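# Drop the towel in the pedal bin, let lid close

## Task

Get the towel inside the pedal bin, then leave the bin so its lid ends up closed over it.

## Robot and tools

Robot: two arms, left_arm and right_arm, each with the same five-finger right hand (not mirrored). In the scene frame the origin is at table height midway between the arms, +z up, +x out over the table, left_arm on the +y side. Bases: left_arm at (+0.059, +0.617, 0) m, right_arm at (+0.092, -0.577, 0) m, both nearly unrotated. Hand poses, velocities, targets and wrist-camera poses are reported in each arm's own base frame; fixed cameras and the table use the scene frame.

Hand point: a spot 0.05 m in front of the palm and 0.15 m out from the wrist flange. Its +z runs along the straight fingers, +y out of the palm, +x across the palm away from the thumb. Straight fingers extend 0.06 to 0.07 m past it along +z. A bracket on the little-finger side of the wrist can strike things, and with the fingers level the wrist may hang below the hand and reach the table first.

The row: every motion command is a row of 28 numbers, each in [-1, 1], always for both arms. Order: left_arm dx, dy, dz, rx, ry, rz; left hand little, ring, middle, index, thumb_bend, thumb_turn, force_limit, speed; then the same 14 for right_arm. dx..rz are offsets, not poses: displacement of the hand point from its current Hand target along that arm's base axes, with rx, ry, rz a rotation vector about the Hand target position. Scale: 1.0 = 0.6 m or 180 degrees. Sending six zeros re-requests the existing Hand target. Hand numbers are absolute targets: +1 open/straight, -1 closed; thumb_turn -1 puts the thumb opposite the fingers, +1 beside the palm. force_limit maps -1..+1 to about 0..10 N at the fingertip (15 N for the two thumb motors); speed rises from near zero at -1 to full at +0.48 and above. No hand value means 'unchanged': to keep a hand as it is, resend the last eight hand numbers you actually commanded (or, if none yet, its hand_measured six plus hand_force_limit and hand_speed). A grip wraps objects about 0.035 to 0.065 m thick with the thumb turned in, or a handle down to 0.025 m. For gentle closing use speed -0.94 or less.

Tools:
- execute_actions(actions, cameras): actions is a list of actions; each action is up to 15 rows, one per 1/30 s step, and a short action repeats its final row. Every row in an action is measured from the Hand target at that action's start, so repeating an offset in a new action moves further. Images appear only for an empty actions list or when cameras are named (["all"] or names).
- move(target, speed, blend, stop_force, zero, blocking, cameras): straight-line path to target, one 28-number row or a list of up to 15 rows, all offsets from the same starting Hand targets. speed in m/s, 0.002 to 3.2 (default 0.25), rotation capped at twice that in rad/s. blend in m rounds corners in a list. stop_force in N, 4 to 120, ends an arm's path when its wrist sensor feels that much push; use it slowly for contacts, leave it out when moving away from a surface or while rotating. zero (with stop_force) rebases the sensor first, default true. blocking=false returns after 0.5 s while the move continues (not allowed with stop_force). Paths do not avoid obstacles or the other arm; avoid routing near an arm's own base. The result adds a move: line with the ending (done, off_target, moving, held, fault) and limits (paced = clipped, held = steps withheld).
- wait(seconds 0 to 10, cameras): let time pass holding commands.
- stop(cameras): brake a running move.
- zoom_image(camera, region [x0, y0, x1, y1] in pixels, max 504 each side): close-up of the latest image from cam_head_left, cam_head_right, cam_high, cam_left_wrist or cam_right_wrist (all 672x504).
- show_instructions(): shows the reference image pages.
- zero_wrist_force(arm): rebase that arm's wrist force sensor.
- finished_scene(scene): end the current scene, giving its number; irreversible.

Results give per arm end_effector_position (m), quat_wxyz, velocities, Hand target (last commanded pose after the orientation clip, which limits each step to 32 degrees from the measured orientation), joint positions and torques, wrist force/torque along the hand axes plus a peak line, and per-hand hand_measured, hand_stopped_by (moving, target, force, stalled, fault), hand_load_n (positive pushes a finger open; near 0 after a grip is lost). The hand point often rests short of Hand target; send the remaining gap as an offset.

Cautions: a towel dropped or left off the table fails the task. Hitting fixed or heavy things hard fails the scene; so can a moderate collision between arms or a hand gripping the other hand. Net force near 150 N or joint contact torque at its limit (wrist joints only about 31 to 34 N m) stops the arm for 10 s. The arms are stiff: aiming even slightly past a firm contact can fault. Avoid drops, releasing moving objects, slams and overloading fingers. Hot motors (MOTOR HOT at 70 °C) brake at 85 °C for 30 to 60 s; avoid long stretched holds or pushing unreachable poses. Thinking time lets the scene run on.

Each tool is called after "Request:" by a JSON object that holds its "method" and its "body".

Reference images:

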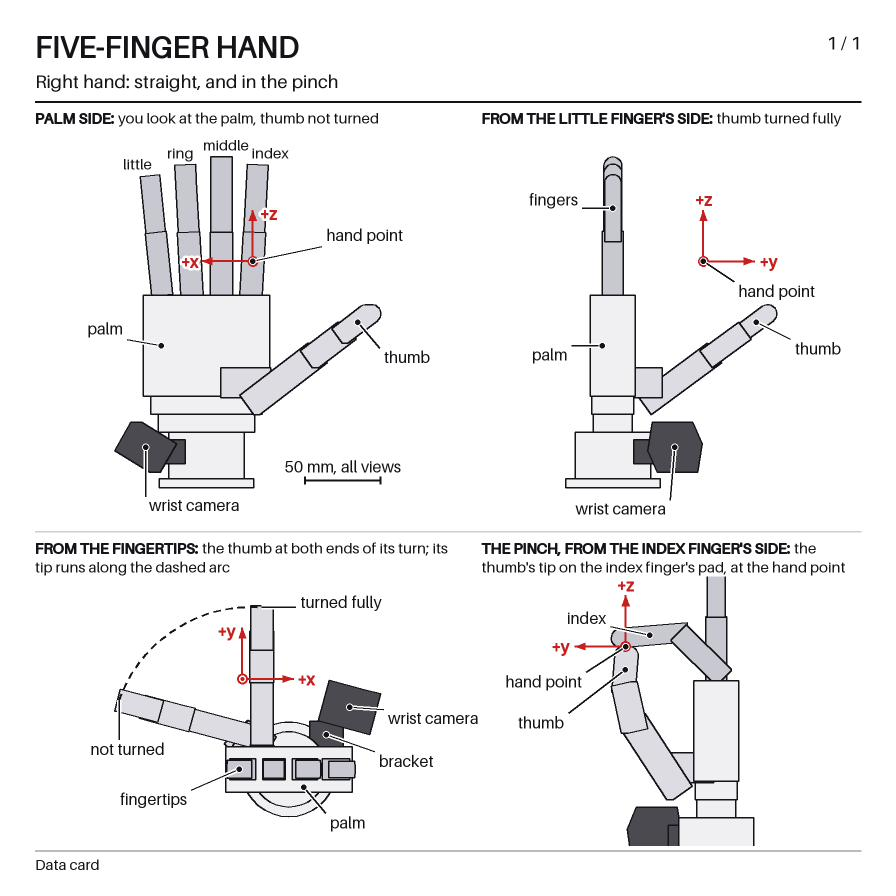

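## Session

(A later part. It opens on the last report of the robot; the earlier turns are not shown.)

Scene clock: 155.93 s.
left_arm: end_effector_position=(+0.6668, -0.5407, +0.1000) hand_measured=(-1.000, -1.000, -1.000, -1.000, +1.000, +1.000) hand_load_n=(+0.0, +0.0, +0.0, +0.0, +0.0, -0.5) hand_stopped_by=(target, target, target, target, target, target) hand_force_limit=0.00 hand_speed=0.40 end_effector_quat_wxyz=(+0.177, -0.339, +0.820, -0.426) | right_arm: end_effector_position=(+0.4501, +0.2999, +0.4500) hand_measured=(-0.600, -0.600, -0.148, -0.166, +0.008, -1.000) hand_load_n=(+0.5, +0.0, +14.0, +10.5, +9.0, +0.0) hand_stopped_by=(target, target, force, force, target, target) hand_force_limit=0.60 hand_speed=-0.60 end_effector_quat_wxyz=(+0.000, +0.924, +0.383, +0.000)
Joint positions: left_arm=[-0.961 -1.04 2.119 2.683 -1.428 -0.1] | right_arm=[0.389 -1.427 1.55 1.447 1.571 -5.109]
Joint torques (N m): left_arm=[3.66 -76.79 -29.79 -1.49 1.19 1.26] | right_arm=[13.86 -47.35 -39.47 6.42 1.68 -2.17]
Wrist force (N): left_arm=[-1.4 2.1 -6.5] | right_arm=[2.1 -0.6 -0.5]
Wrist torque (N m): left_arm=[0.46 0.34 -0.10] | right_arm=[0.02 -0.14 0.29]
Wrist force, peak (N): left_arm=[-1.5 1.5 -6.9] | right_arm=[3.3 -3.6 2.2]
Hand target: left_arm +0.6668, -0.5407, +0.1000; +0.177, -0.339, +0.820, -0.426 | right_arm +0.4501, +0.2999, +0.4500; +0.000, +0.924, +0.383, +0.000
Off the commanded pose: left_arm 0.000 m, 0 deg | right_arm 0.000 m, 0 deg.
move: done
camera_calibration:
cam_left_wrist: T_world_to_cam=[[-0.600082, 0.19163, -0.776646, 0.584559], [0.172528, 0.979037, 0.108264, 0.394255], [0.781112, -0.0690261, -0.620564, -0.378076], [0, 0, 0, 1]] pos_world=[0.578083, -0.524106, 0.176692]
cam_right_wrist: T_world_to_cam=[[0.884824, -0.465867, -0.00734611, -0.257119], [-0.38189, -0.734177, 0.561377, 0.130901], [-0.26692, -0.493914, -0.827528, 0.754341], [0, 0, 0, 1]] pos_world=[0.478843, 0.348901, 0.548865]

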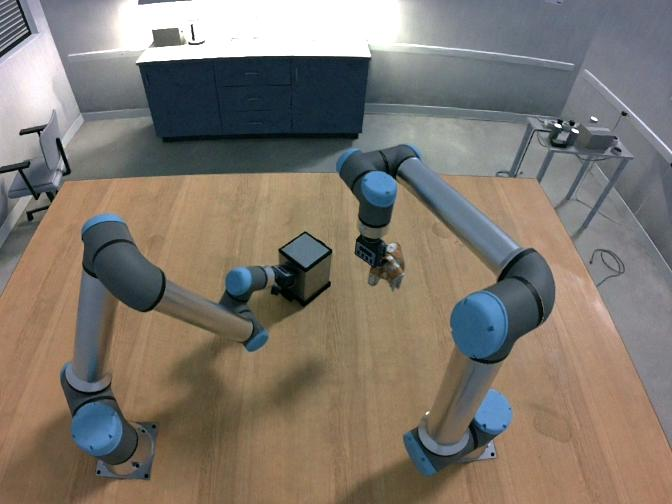

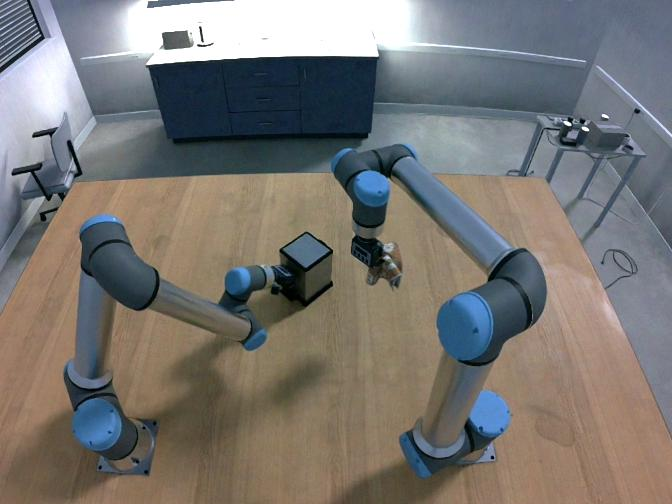

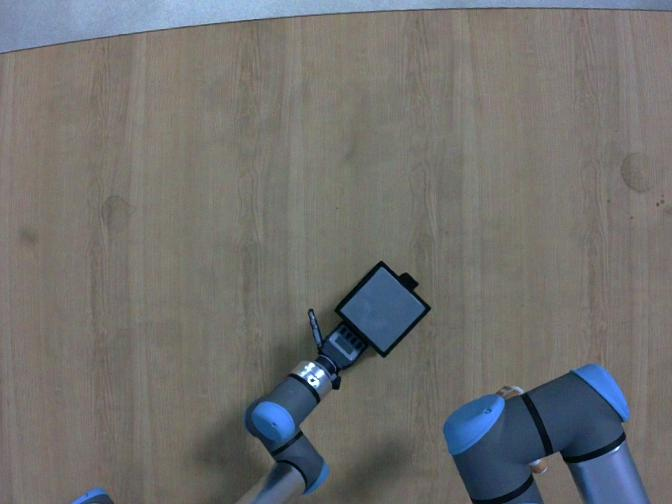

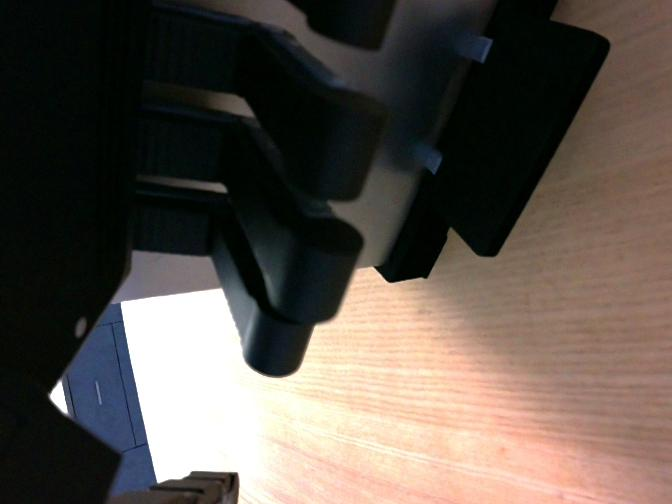

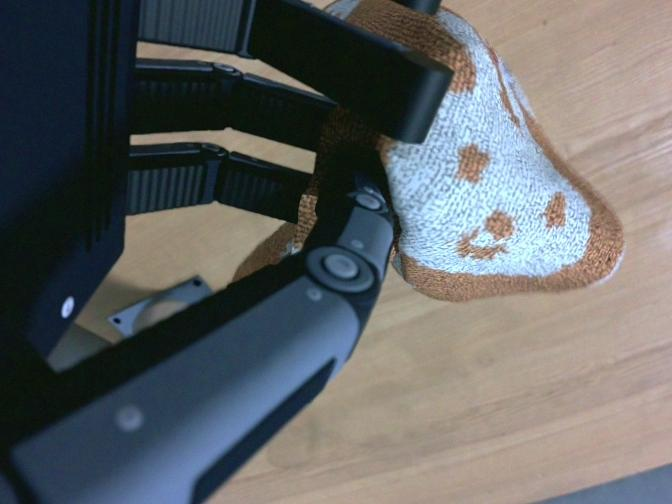

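Request:
{"method": "move", "body": {"target": [[-0.0047, 0.005, -0.06, 0, 0, 0, -1, -1, -1, -1, 1, 1, 0.0, 0.4, 0, 0, 0, 0, 0, 0, -0.6, -0.6, -0.35, -0.35, 0.0, -1, 0.6, -0.6],[-0.0047, 0.005, -0.17, 0, 0, 0, -1, -1, -1, -1, 1, 1, 0.0, 0.4, 0, 0, 0, 0, 0, 0, -0.6, -0.6, -0.35, -0.35, 0.0, -1, 0.6, -0.6]], "speed": [0.12, 0.05], "stop_force": 8, "cameras": ["cam_left_wrist", "cam_head_left", "cam_high"]}}

Scene clock: 160.93 s.
left_arm: end_effector_position=(+0.6640, -0.5377, +0.0200) hand_measured=(-1.000, -1.000, -1.000, -1.000, +1.000, +1.000) hand_load_n=(+0.0, -1.5, +0.0, -1.0, +0.0, +0.0) hand_stopped_by=(target, target, target, target, target, target) hand_force_limit=0.00 hand_speed=0.40 end_effector_quat_wxyz=(+0.177, -0.339, +0.820, -0.426) | right_arm: end_effector_position=(+0.4501, +0.2999, +0.4500) hand_measured=(-0.600, -0.600, -0.148, -0.166, +0.008, -1.000) hand_load_n=(+0.0, +0.0, +13.5, +10.5, +9.0, +0.0) hand_stopped_by=(target, target, force, force, target, target) hand_force_limit=0.60 hand_speed=-0.60 end_effector_quat_wxyz=(+0.000, +0.924, +0.383, +0.000)
Joint positions: left_arm=[-0.961 -0.904 2.124 2.542 -1.427 -0.101] | right_arm=[0.389 -1.427 1.55 1.448 1.571 -5.109]
Joint torques (N m): left_arm=[-6.71 -53.97 -5.68 -5.93 -0.9 0.3] | right_arm=[14.99 -43.68 -41.95 8.3 1.64 -2.28]
Wrist force (N): left_arm=[-0.7 -4.9 -2.5] | right_arm=[2.1 -0.4 -0.5]
Wrist torque (N m): left_arm=[-0.09 0.03 -0.28] | right_arm=[0.03 -0.13 0.29]
Wrist force, peak (N): left_arm=[-1.1 -2.5 -20.9] | right_arm=[2.4 -0.5 -0.6]
Hand target: left_arm +0.6640, -0.5377, +0.0200; +0.177, -0.339, +0.820, -0.426 (not the last commanded pose) | right_arm +0.4501, +0.2999, +0.4500; +0.000, +0.924, +0.383, +0.000
Off the commanded pose: left_arm 0.022 m, 0 deg | right_arm 0.000 m, 0 deg.
move: contact (left_arm); path passed 1 of 2 targets
camera_calibration:
cam_left_wrist: T_world_to_cam=[[-0.600092, 0.191572, -0.776653, 0.520069], [0.172492, 0.979048, 0.108217, 0.400412], [0.781112, -0.0690262, -0.620563, -0.425242], [0, 0, 0, 1]] pos_world=[0.575183, -0.521006, 0.0966918]
Images, in order (width x height): cam_head_left 672x504, cam_high 672x504, cam_left_wrist 672x504.

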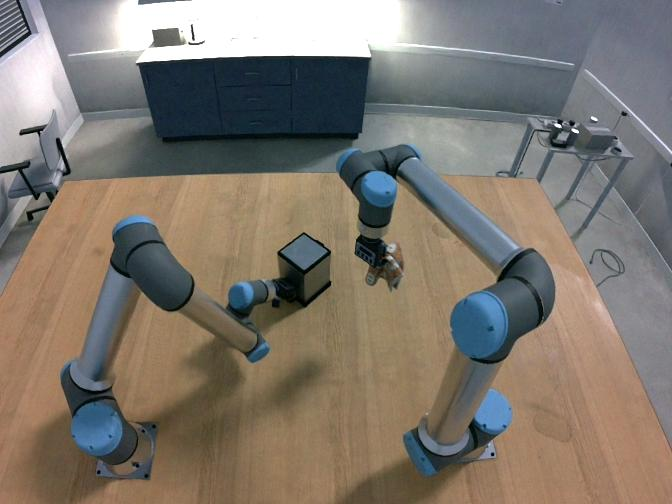

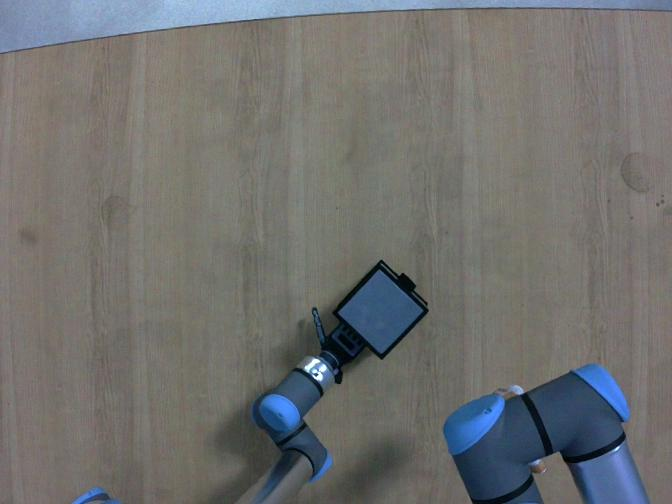

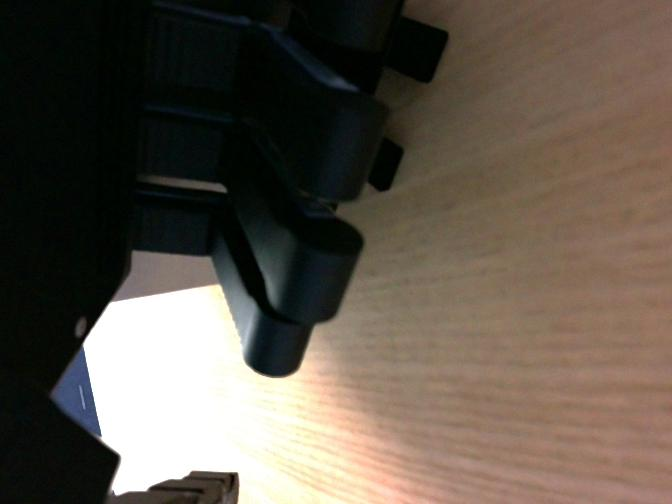

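Request:
{"method": "move", "body": {"target": [0, 0, -0.025, 0, 0, 0, -1, -1, -1, -1, 1, 1, 0.0, 0.4, 0, 0, 0, 0, 0, 0, -0.6, -0.6, -0.35, -0.35, 0.0, -1, 0.6, -0.6], "speed": 0.05, "stop_force": 35, "cameras": ["cam_left_wrist", "cam_head_left", "cam_high"]}}

Scene clock: 163.13 s.
left_arm: end_effector_position=(+0.6640, -0.5377, +0.0050) hand_measured=(-1.000, -1.000, -1.000, -1.000, +1.000, +1.000) hand_load_n=(+0.0, -0.5, +0.0, -0.5, +0.0, -0.5) hand_stopped_by=(target, target, target, target, target, target) hand_force_limit=0.00 hand_speed=0.40 end_effector_quat_wxyz=(+0.177, -0.339, +0.820, -0.426) | right_arm: end_effector_position=(+0.4501, +0.2999, +0.4500) hand_measured=(-0.600, -0.600, -0.148, -0.166, +0.008, -1.000) hand_load_n=(+0.0, +0.0, +14.0, +10.5, +9.0, +0.0) hand_stopped_by=(target, target, force, force, target, target) hand_force_limit=0.60 hand_speed=-0.60 end_effector_quat_wxyz=(+0.000, +0.924, +0.383, +0.000)
Joint positions: left_arm=[-0.961 -0.877 2.12 2.518 -1.427 -0.101] | right_arm=[0.389 -1.427 1.55 1.448 1.571 -5.109]
Joint torques (N m): left_arm=[-0.16 -83.32 -4.73 0.28 -0.63 -0.24] | right_arm=[14.99 -46.29 -41.87 8.27 1.66 -2.25]
Wrist force (N): left_arm=[-0.9 -4.7 -4.9] | right_arm=[2.0 -0.6 -0.6]
Wrist torque (N m): left_arm=[0.06 0.08 -0.27] | right_arm=[0.03 -0.12 0.29]
Wrist force, peak (N): left_arm=[-1.4 -10.1 -10.5] | right_arm=[2.3 -1.1 -0.4]
Hand target: left_arm +0.6640, -0.5377, +0.0050; +0.177, -0.339, +0.820, -0.426 | right_arm +0.4501, +0.2999, +0.4500; +0.000, +0.924, +0.383, +0.000
Off the commanded pose: left_arm 0.000 m, 0 deg | right_arm 0.000 m, 0 deg.
move: done
camera_calibration:
cam_left_wrist: T_world_to_cam=[[-0.600092, 0.191572, -0.776653, 0.508498], [0.172492, 0.979048, 0.108217, 0.402116], [0.781112, -0.0690262, -0.620563, -0.434636], [0, 0, 0, 1]] pos_world=[0.575283, -0.521106, 0.0816918]
Images, in order (width x height): cam_head_left 672x504, cam_high 672x504, cam_left_wrist 672x504.

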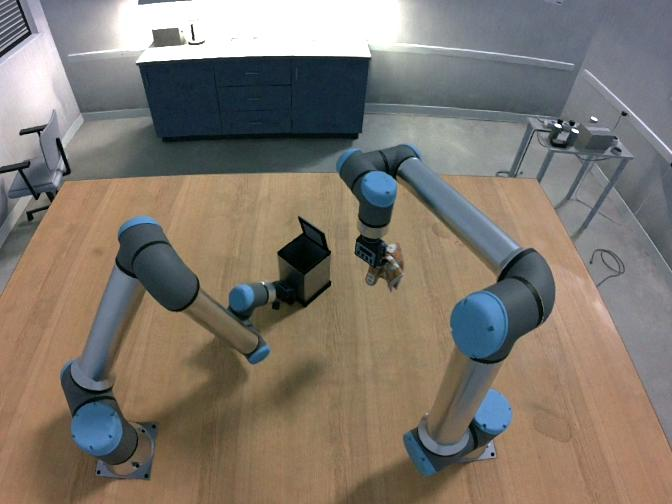

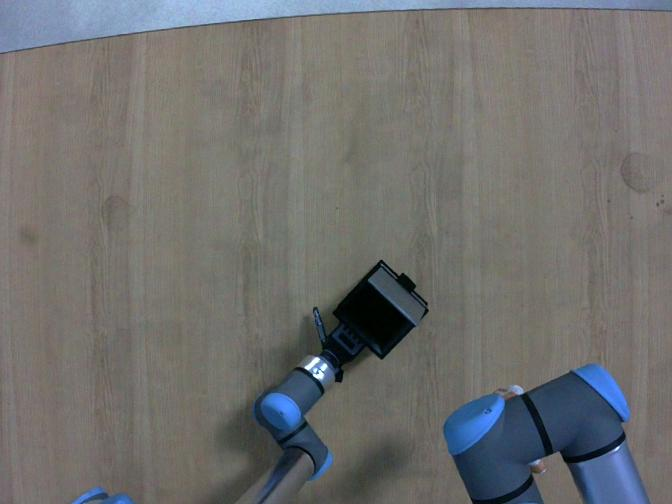

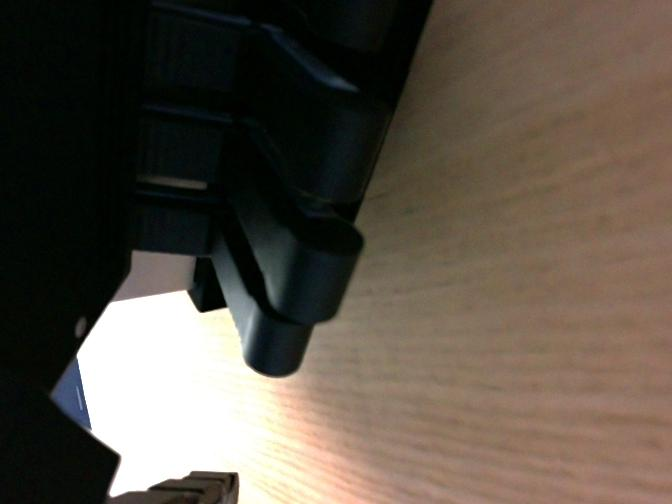

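Request:
{"method": "move", "body": {"target": [0, 0, -0.012, 0, 0, 0, -1, -1, -1, -1, 1, 1, 0.0, 0.4, 0, 0, 0, 0, 0, 0, -0.6, -0.6, -0.35, -0.35, 0.0, -1, 0.6, -0.6], "speed": 0.05, "stop_force": 30, "cameras": ["cam_left_wrist", "cam_head_left", "cam_head_right", "cam_high"]}}

Request:
{"method": "zoom_image", "body": {"camera": "cam_head_left", "region": [230, 190, 380, 330]}}

Request:
{"method": "zoom_image", "body": {"camera": "cam_high", "region": [300, 240, 460, 400]}}

Scene clock: 165.37 s.
left_arm: end_effector_position=(+0.6639, -0.5376, -0.0003) hand_measured=(-1.000, -1.000, -1.000, -1.000, +1.000, +1.000) hand_load_n=(+0.0, -1.5, -1.0, -2.0, +0.0, -0.5) hand_stopped_by=(target, target, target, target, target, target) hand_force_limit=0.00 hand_speed=0.40 end_effector_quat_wxyz=(+0.177, -0.339, +0.820, -0.426) | right_arm: end_effector_position=(+0.4501, +0.2999, +0.4500) hand_measured=(-0.600, -0.600, -0.148, -0.166, +0.008, -1.000) hand_load_n=(+0.0, +0.0, +14.0, +10.5, +9.0, +0.0) hand_stopped_by=(target, target, force, force, target, target) hand_force_limit=0.60 hand_speed=-0.60 end_effector_quat_wxyz=(+0.000, +0.924, +0.383, +0.000)
Joint positions: left_arm=[-0.961 -0.867 2.119 2.51 -1.427 -0.101] | right_arm=[0.389 -1.427 1.55 1.448 1.571 -5.109]
Joint torques (N m): left_arm=[4.14 -65.44 -6.18 0.27 -0.63 0.61] | right_arm=[14.62 -45.12 -41.77 8.2 1.53 -2.32]
Wrist force (N): left_arm=[-0.8 -11.9 -31.0] | right_arm=[1.9 -0.5 -0.6]
Wrist torque (N m): left_arm=[1.20 0.83 -0.17] | right_arm=[0.02 -0.11 0.28]
Wrist force, peak (N): left_arm=[-1.0 -13.3 -55.4] | right_arm=[2.4 -0.7 -0.5]
Hand target: left_arm +0.6639, -0.5376, -0.0003; +0.177, -0.339, +0.820, -0.426 (not the last commanded pose) | right_arm +0.4501, +0.2999, +0.4500; +0.000, +0.924, +0.383, +0.000
Off the commanded pose: left_arm 0.002 m, 0 deg | right_arm 0.000 m, 0 deg.
move: contact (left_arm)
camera_calibration:
cam_left_wrist: T_world_to_cam=[[-0.600092, 0.191572, -0.776653, 0.504303], [0.172492, 0.979048, 0.108217, 0.402609], [0.781112, -0.0690262, -0.620563, -0.43784], [0, 0, 0, 1]] pos_world=[0.575183, -0.521006, 0.0763918]
Images, in order (width x height): cam_head_left 672x504, cam_head_right 672x504, cam_high 672x504, cam_left_wrist 672x504.

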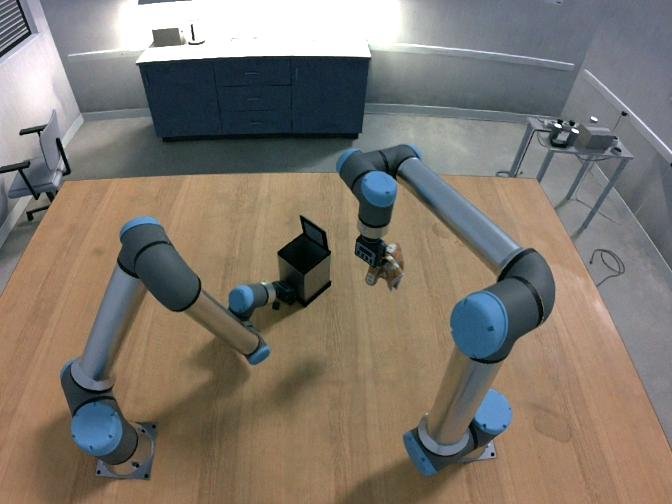

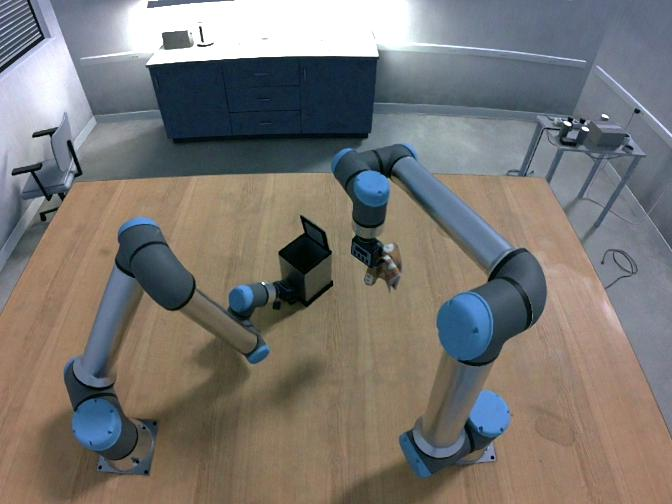

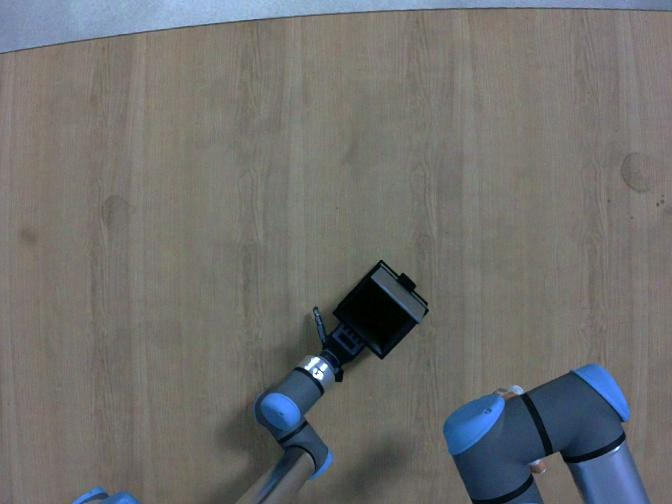

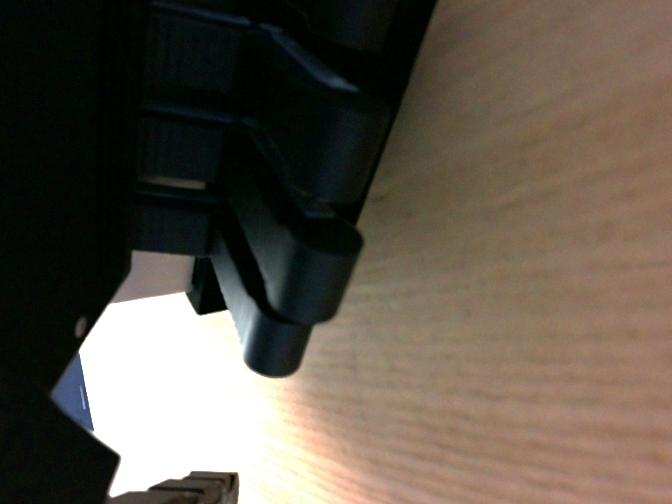

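Scaled by 3.360 from the camera's 672x504 image, which has a finer 960x720 frame.

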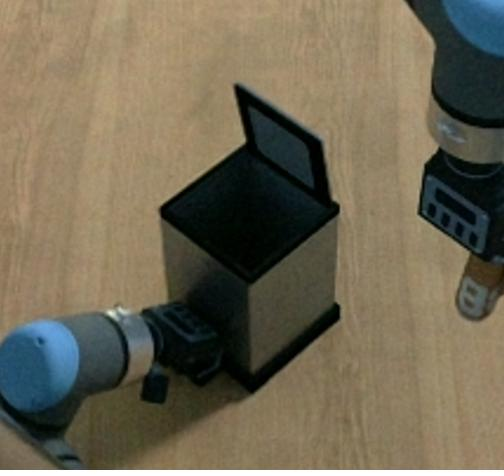

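Scaled by 3.150 from the camera's 672x504 image, which has a finer 960x720 frame.

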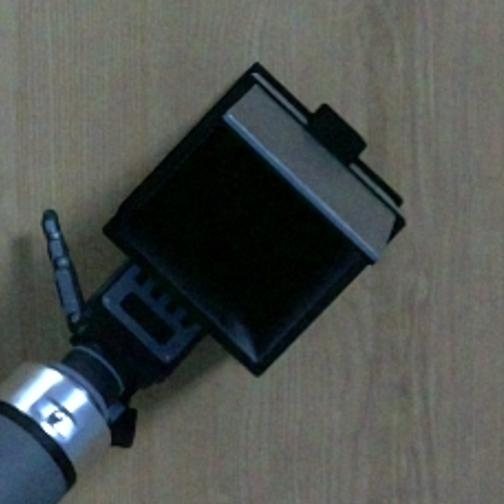

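Request:
{"method": "move", "body": {"target": [0, 0, 0.004, 0, 0, 0, -1, -1, -1, -1, 1, 1, 0.0, 0.4, 0.15, 0.457, 0.033, 0, 0, 0, -0.6, -0.6, -0.35, -0.35, 0.0, -1, 0.6, -0.6], "speed": 0.25, "cameras": ["all"]}}

Scene clock: 171.60 s.
left_arm: end_effector_position=(+0.6639, -0.5376, +0.0021) hand_measured=(-1.000, -1.000, -1.000, -1.000, +1.000, +1.000) hand_load_n=(+0.0, +0.0, +0.0, +0.0, +0.0, -0.5) hand_stopped_by=(target, target, target, target, target, target) hand_force_limit=0.00 hand_speed=0.40 end_effector_quat_wxyz=(+0.177, -0.339, +0.820, -0.426) | right_arm: end_effector_position=(+0.5401, +0.5740, +0.4698) hand_measured=(-0.600, -0.600, -0.148, -0.166, +0.008, -1.000) hand_load_n=(+0.0, +0.0, +14.0, +10.5, +9.5, +0.0) hand_stopped_by=(target, target, force, force, target, target) hand_force_limit=0.60 hand_speed=-0.60 end_effector_quat_wxyz=(+0.000, +0.924, +0.383, +0.000)
Joint positions: left_arm=[-0.961 -0.872 2.12 2.514 -1.427 -0.101] | right_arm=[0.675 -0.952 0.852 1.67 1.571 -4.824]
Joint torques (N m): left_arm=[1.61 -71.32 -1.59 0.35 -0.94 0.66] | right_arm=[0.69 -84.45 -42.28 1.85 0.07 0.13]
Wrist force (N): left_arm=[-0.3 -9.8 -7.5] | right_arm=[1.8 -0.6 -0.4]
Wrist torque (N m): left_arm=[0.20 0.21 -0.25] | right_arm=[0.02 -0.10 0.04]
Wrist force, peak (N): left_arm=[-0.2 -12.3 -31.1] | right_arm=[4.1 -2.2 -0.4]
Hand target: left_arm +0.6639, -0.5376, +0.0021; +0.177, -0.339, +0.820, -0.426 | right_arm +0.5401, +0.5741, +0.4698; +0.000, +0.924, +0.383, +0.000
Off the commanded pose: left_arm 0.000 m, 0 deg | right_arm 0.000 m, 0 deg.
move: done
camera_calibration:
cam_left_wrist: T_world_to_cam=[[-0.600092, 0.191572, -0.776653, 0.506167], [0.172492, 0.979048, 0.108217, 0.402349], [0.781112, -0.0690262, -0.620563, -0.43635], [0, 0, 0, 1]] pos_world=[0.575183, -0.521006, 0.0787918]
cam_right_wrist: T_world_to_cam=[[0.884916, -0.465693, -0.00736681, -0.208926], [-0.381666, -0.734131, 0.561589, 0.355095], [-0.266936, -0.494148, -0.827383, 0.930309], [0, 0, 0, 1]] pos_world=[0.568743, 0.623101, 0.568765]

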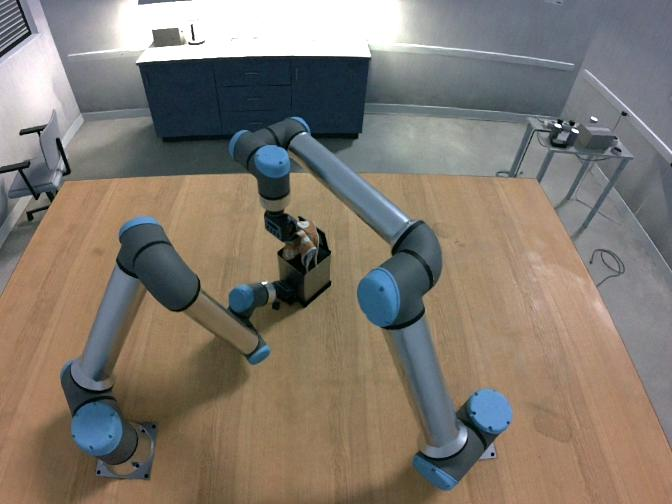

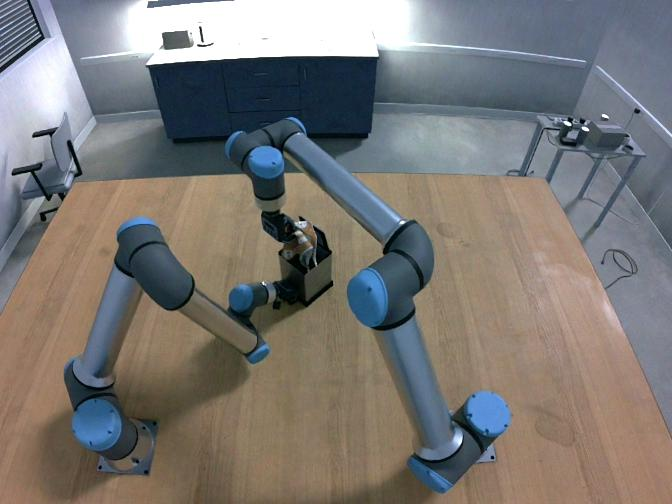

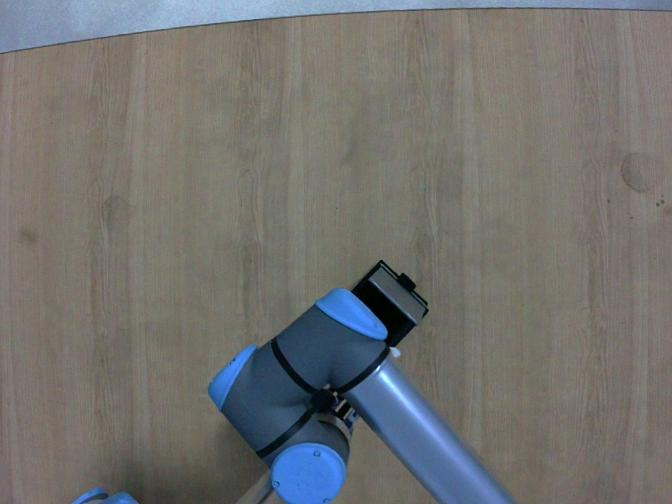

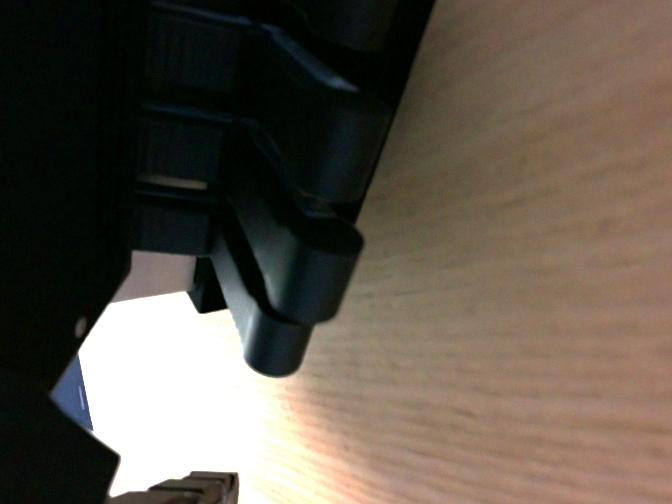

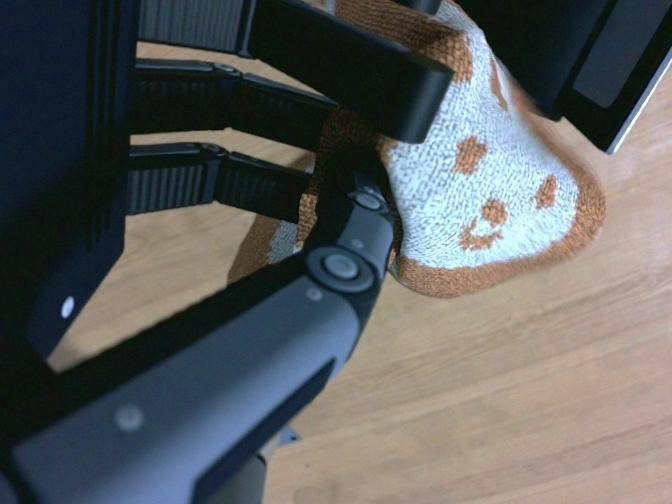

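Request:
{"method": "zoom_image", "body": {"camera": "cam_right_wrist", "region": [420, 0, 672, 200]}}

Request:
{"method": "zoom_image", "body": {"camera": "cam_head_left", "region": [220, 130, 380, 330]}}

Scaled by 2.000 from the camera's 672x504 image, which has a finer 960x720 frame.

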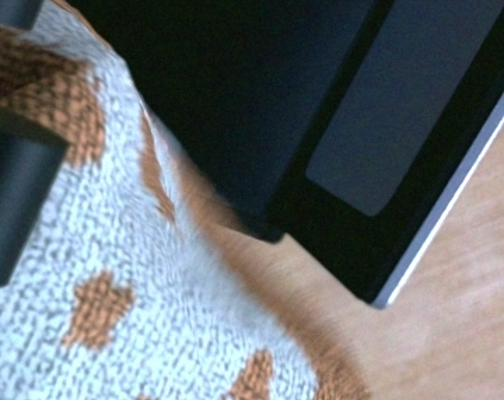

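Scaled by 2.520 from the camera's 672x504 image, which has a finer 960x720 frame.

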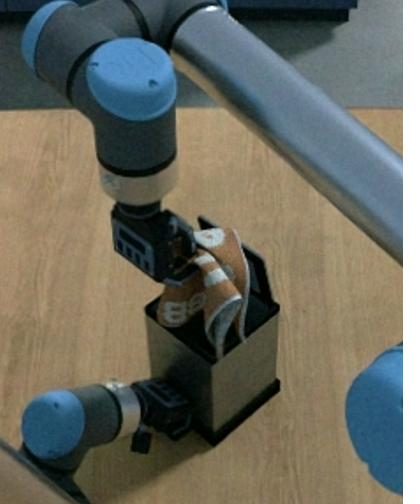

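Request:
{"method": "move", "body": {"target": [0, 0, 0, 0, 0, 0, -1, -1, -1, -1, 1, 1, 0.0, 0.4, -0.117, -0.1, 0, 0, 0, -0.75, -0.6, -0.6, -0.35, -0.35, 0.0, -1, 0.6, -0.6], "speed": 0.6}}

Request:
{"method": "move", "body": {"target": [0, 0, 0, 0, 0, 0, -1, -1, -1, -1, 1, 1, 0.0, 0.4, 0.25, 0.02, 0, 0, 0, -0.75, -0.6, -0.6, -0.35, -0.35, 0.0, -1, 0.6, -0.6], "speed": 0.6, "cameras": ["cam_head_left", "cam_head_right", "cam_right_wrist"]}}

Scene clock: 186.47 s.
left_arm: end_effector_position=(+0.6639, -0.5376, +0.0021) hand_measured=(-1.000, -1.000, -1.000, -1.000, +1.000, +1.000) hand_load_n=(+0.0, +0.0, +0.0, +0.0, +0.0, +0.0) hand_stopped_by=(target, target, target, target, target, target) hand_force_limit=0.00 hand_speed=0.40 end_effector_quat_wxyz=(+0.177, -0.339, +0.820, -0.426) | right_arm: end_effector_position=(+0.4700, +0.5140, +0.4698) hand_measured=(-0.600, -0.600, -0.148, -0.166, +0.008, -1.000) hand_load_n=(+0.0, +0.0, +14.0, +10.5, +9.0, +0.0) hand_stopped_by=(target, target, force, force, target, target) hand_force_limit=0.60 hand_speed=-0.60 end_effector_quat_wxyz=(+0.000, +0.707, -0.707, +0.000) end_effector_velocity=(+0.000, +0.000, +0.000) end_effector_angular_velocity=(-0.001, +0.001, -0.006)
Joint positions: left_arm=[-0.961 -0.872 2.12 2.514 -1.427 -0.101] | right_arm=[0.494 -1.16 1.17 1.562 1.571 -2.648]
Joint velocities: left_arm=[within noise] | right_arm=[0 0 0 0.001 0 0.006]
Joint torques (N m): left_arm=[-3.45 -50.34 -1.27 -1 -0.69 0.41] | right_arm=[14.03 -82.96 -36.31 8.76 1.07 1.7]
Wrist force (N): left_arm=[0.6 -9.4 -7.3] | right_arm=[1.9 -0.5 0.1]
Wrist torque (N m): left_arm=[0.23 0.07 -0.20] | right_arm=[0.00 -0.11 0.04]
Wrist force, peak (N): left_arm=[0.2 -10.6 -7.3] | right_arm=[2.6 -0.4 0.4]
Hand target: left_arm +0.6639, -0.5376, +0.0021; +0.177, -0.339, +0.820, -0.426 | right_arm +0.4699, +0.5141, +0.4698; +0.000, +0.707, -0.707, +0.000
Off the commanded pose: left_arm 0.000 m, 0 deg | right_arm 0.000 m, 0 deg.
move: done

Scene clock: 189.07 s.
left_arm: end_effector_position=(+0.6639, -0.5376, +0.0021) hand_measured=(-1.000, -1.000, -1.000, -1.000, +1.000, +1.000) hand_load_n=(-0.5, +0.5, +0.0, +0.0, +0.0, +0.0) hand_stopped_by=(target, target, target, target, target, target) hand_force_limit=0.00 hand_speed=0.40 end_effector_quat_wxyz=(+0.177, -0.339, +0.820, -0.426) | right_arm: end_effector_position=(+0.6198, +0.5261, +0.4698) hand_measured=(-0.600, -0.600, -0.148, -0.166, +0.008, -1.000) hand_load_n=(+0.0, +0.0, +14.0, +10.5, +9.0, +0.0) hand_stopped_by=(target, target, force, force, target, target) hand_force_limit=0.60 hand_speed=-0.60 end_effector_quat_wxyz=(+0.000, +0.382, +0.924, +0.000) end_effector_velocity=(+0.000, +0.000, +0.000) end_effector_angular_velocity=(+0.000, -0.001, -0.005)
Joint positions: left_arm=[-0.961 -0.872 2.12 2.514 -1.427 -0.101] | right_arm=[0.504 -1.099 1.08 1.589 1.57 -0.283]
Joint velocities: left_arm=[within noise] | right_arm=[0 0 0.001 -0.001 0 0.005]
Joint torques (N m): left_arm=[-4.04 -50.06 -1.54 -0.98 -0.71 0.49] | right_arm=[-18.09 -83.57 -34.49 -0.82 -1.3 1.56]
Wrist force (N): left_arm=[0.4 -9.4 -6.9] | right_arm=[1.9 -0.7 0.5]
Wrist torque (N m): left_arm=[0.20 0.10 -0.22] | right_arm=[-0.05 -0.10 0.02]
Wrist force, peak (N): left_arm=[0.3 -10.0 -7.8] | right_arm=[2.6 -0.8 -0.1]
Hand target: left_arm +0.6639, -0.5376, +0.0021; +0.177, -0.339, +0.820, -0.426 | right_arm +0.6199, +0.5261, +0.4698; +0.000, +0.382, +0.924, +0.000
Off the commanded pose: left_arm 0.000 m, 0 deg | right_arm 0.000 m, 0 deg.
move: done
camera_calibration:
cam_right_wrist: T_world_to_cam=[[0.465494, 0.885018, -0.00767783, -0.752336], [0.734316, -0.381357, 0.561558, -0.526874], [0.494061, -0.26704, -0.827402, 0.336803], [0, 0, 0, 1]] pos_world=[0.570699, 0.554843, 0.568765]
Images, in order (width x height): cam_head_left 672x504, cam_head_right 672x504, cam_right_wrist 672x504.

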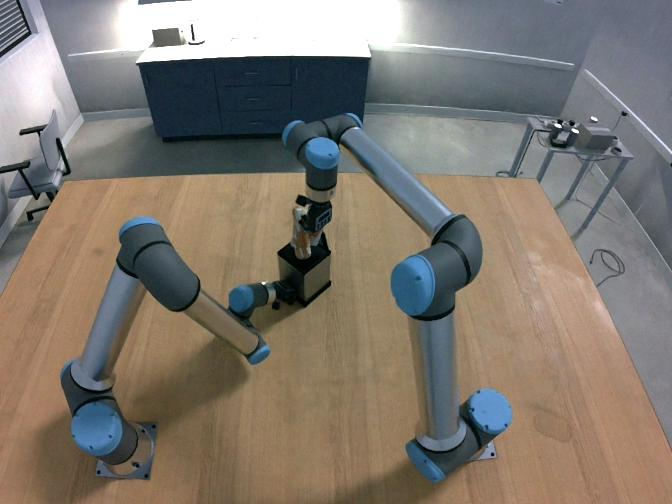

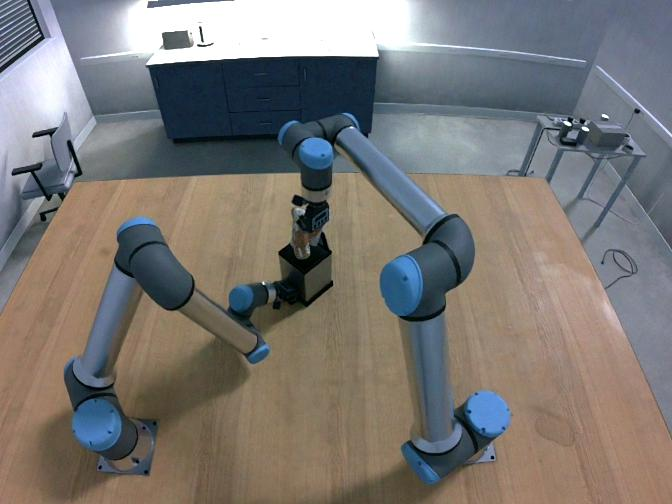

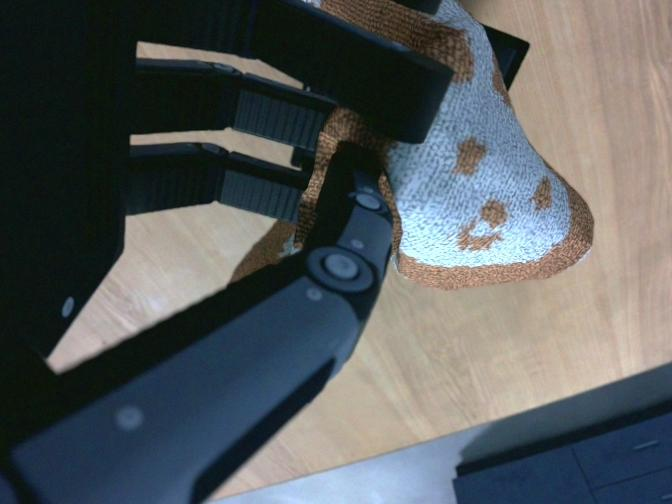

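Request:
{"method": "zoom_image", "body": {"camera": "cam_head_left", "region": [230, 130, 390, 320]}}

Request:
{"method": "zoom_image", "body": {"camera": "cam_right_wrist", "region": [420, 0, 672, 200]}}

Scaled by 2.653 from the camera's 672x504 image, which has a finer 960x720 frame.

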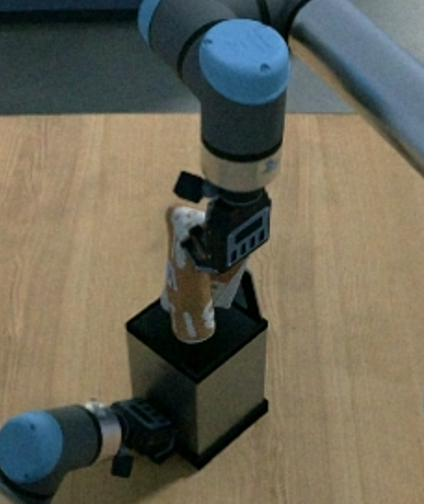

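Scaled by 2.000 from the camera's 672x504 image, which has a finer 960x720 frame.

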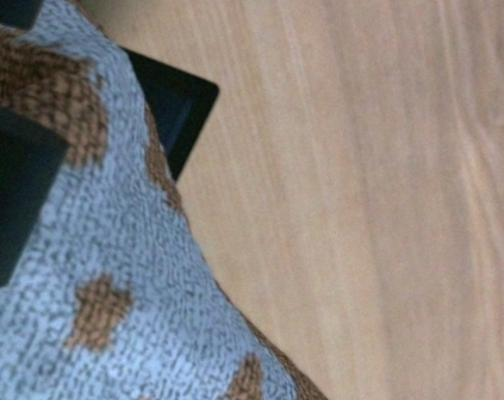

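Request:
{"method": "move", "body": {"target": [0, 0, 0, 0, 0, 0, -1, -1, -1, -1, 1, 1, 0.0, 0.4, 0.04, -0.0035, -0.19, 0, 0, 0, -0.6, -0.6, -0.35, -0.35, 0.0, -1, 0.6, -0.6], "speed": 0.15, "cameras": ["cam_head_left", "cam_head_right", "cam_right_wrist"]}}

Request:
{"method": "zoom_image", "body": {"camera": "cam_head_left", "region": [230, 150, 390, 330]}}

Request:
{"method": "zoom_image", "body": {"camera": "cam_head_right", "region": [230, 150, 390, 330]}}

Scene clock: 192.03 s.
left_arm: end_effector_position=(+0.6639, -0.5376, +0.0021) hand_measured=(-1.000, -1.000, -1.000, -1.000, +1.000, +1.000) hand_load_n=(+0.0, +0.0, +0.5, +0.5, +0.0, +0.0) hand_stopped_by=(target, target, target, target, target, target) hand_force_limit=0.00 hand_speed=0.40 end_effector_quat_wxyz=(+0.177, -0.339, +0.820, -0.426) | right_arm: end_effector_position=(+0.6440, +0.5239, +0.3559) hand_measured=(-0.600, -0.600, -0.148, -0.166, +0.008, -1.000) hand_load_n=(+0.0, +0.0, +14.0, +10.5, +9.0, +0.0) hand_stopped_by=(target, target, force, force, target, target) hand_force_limit=0.60 hand_speed=-0.60 end_effector_quat_wxyz=(+0.000, +0.382, +0.924, +0.000)
Joint positions: left_arm=[-0.961 -0.872 2.12 2.514 -1.427 -0.101] | right_arm=[0.486 -1.054 1.213 1.412 1.57 -0.301]
Joint torques (N m): left_arm=[-5.34 -50.37 -1.79 -1.07 -0.77 0.35] | right_arm=[12.09 -83.53 -34.88 5.55 0.02 1.69]
Wrist force (N): left_arm=[0.0 -10.2 -7.5] | right_arm=[1.6 -0.9 -0.1]
Wrist torque (N m): left_arm=[0.11 0.16 -0.26] | right_arm=[-0.03 -0.03 0.22]
Wrist force, peak (N): left_arm=[-0.3 -10.3 -7.5] | right_arm=[2.0 -1.0 -1.7]
Hand target: left_arm +0.6639, -0.5376, +0.0021; +0.177, -0.339, +0.820, -0.426 | right_arm +0.6439, +0.5240, +0.3558; +0.000, +0.382, +0.924, +0.000
Off the commanded pose: left_arm 0.000 m, 0 deg | right_arm 0.000 m, 0 deg.
move: done
camera_calibration:
cam_right_wrist: T_world_to_cam=[[0.465736, 0.884892, -0.00744049, -0.762624], [0.734112, -0.381655, 0.561621, -0.481248], [0.494135, -0.267029, -0.827361, 0.22984], [0, 0, 0, 1]] pos_world=[0.594899, 0.552543, 0.454765]
Images, in order (width x height): cam_head_left 672x504, cam_head_right 672x504, cam_right_wrist 672x504.

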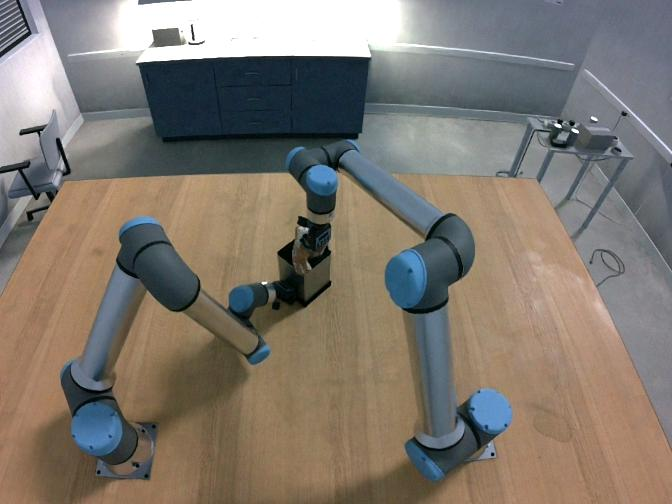

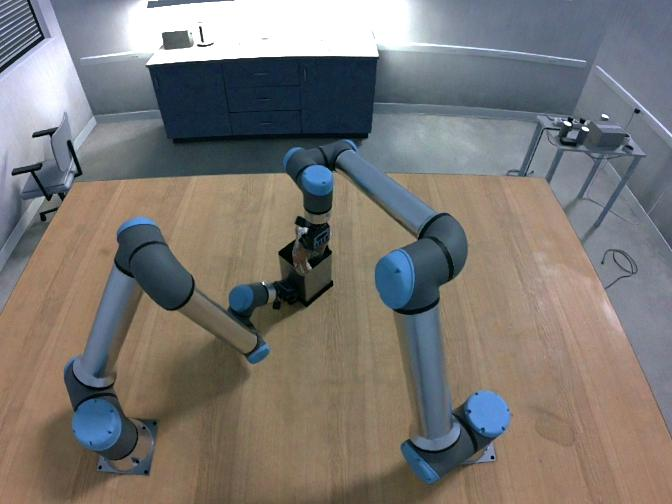

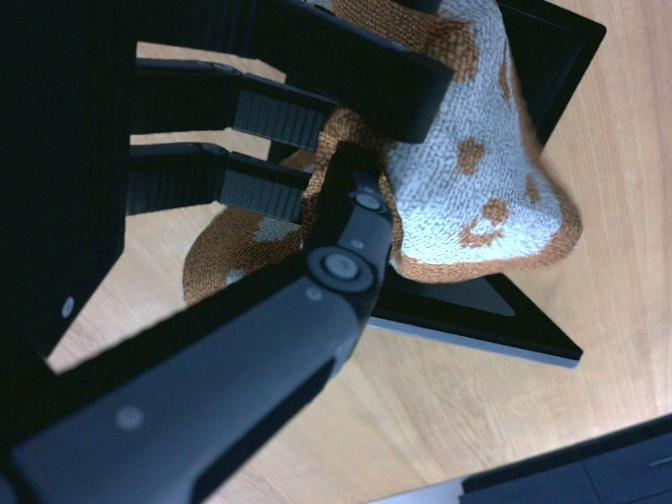

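Scaled by 2.800 from the camera's 672x504 image, which has a finer 960x720 frame.

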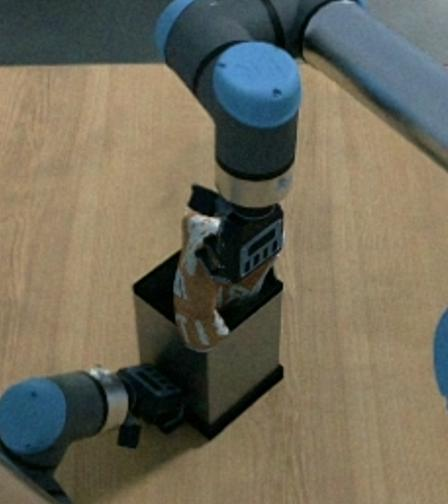

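Scaled by 2.800 from the camera's 672x504 image, which has a finer 960x720 frame.

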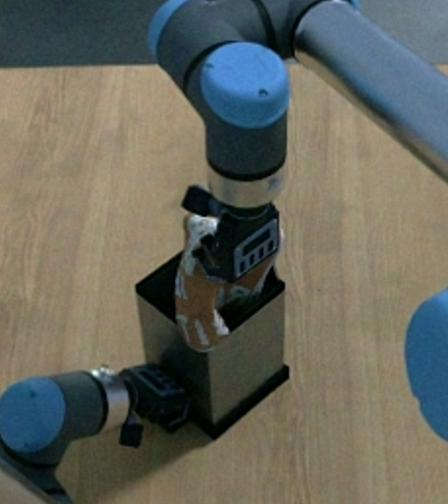

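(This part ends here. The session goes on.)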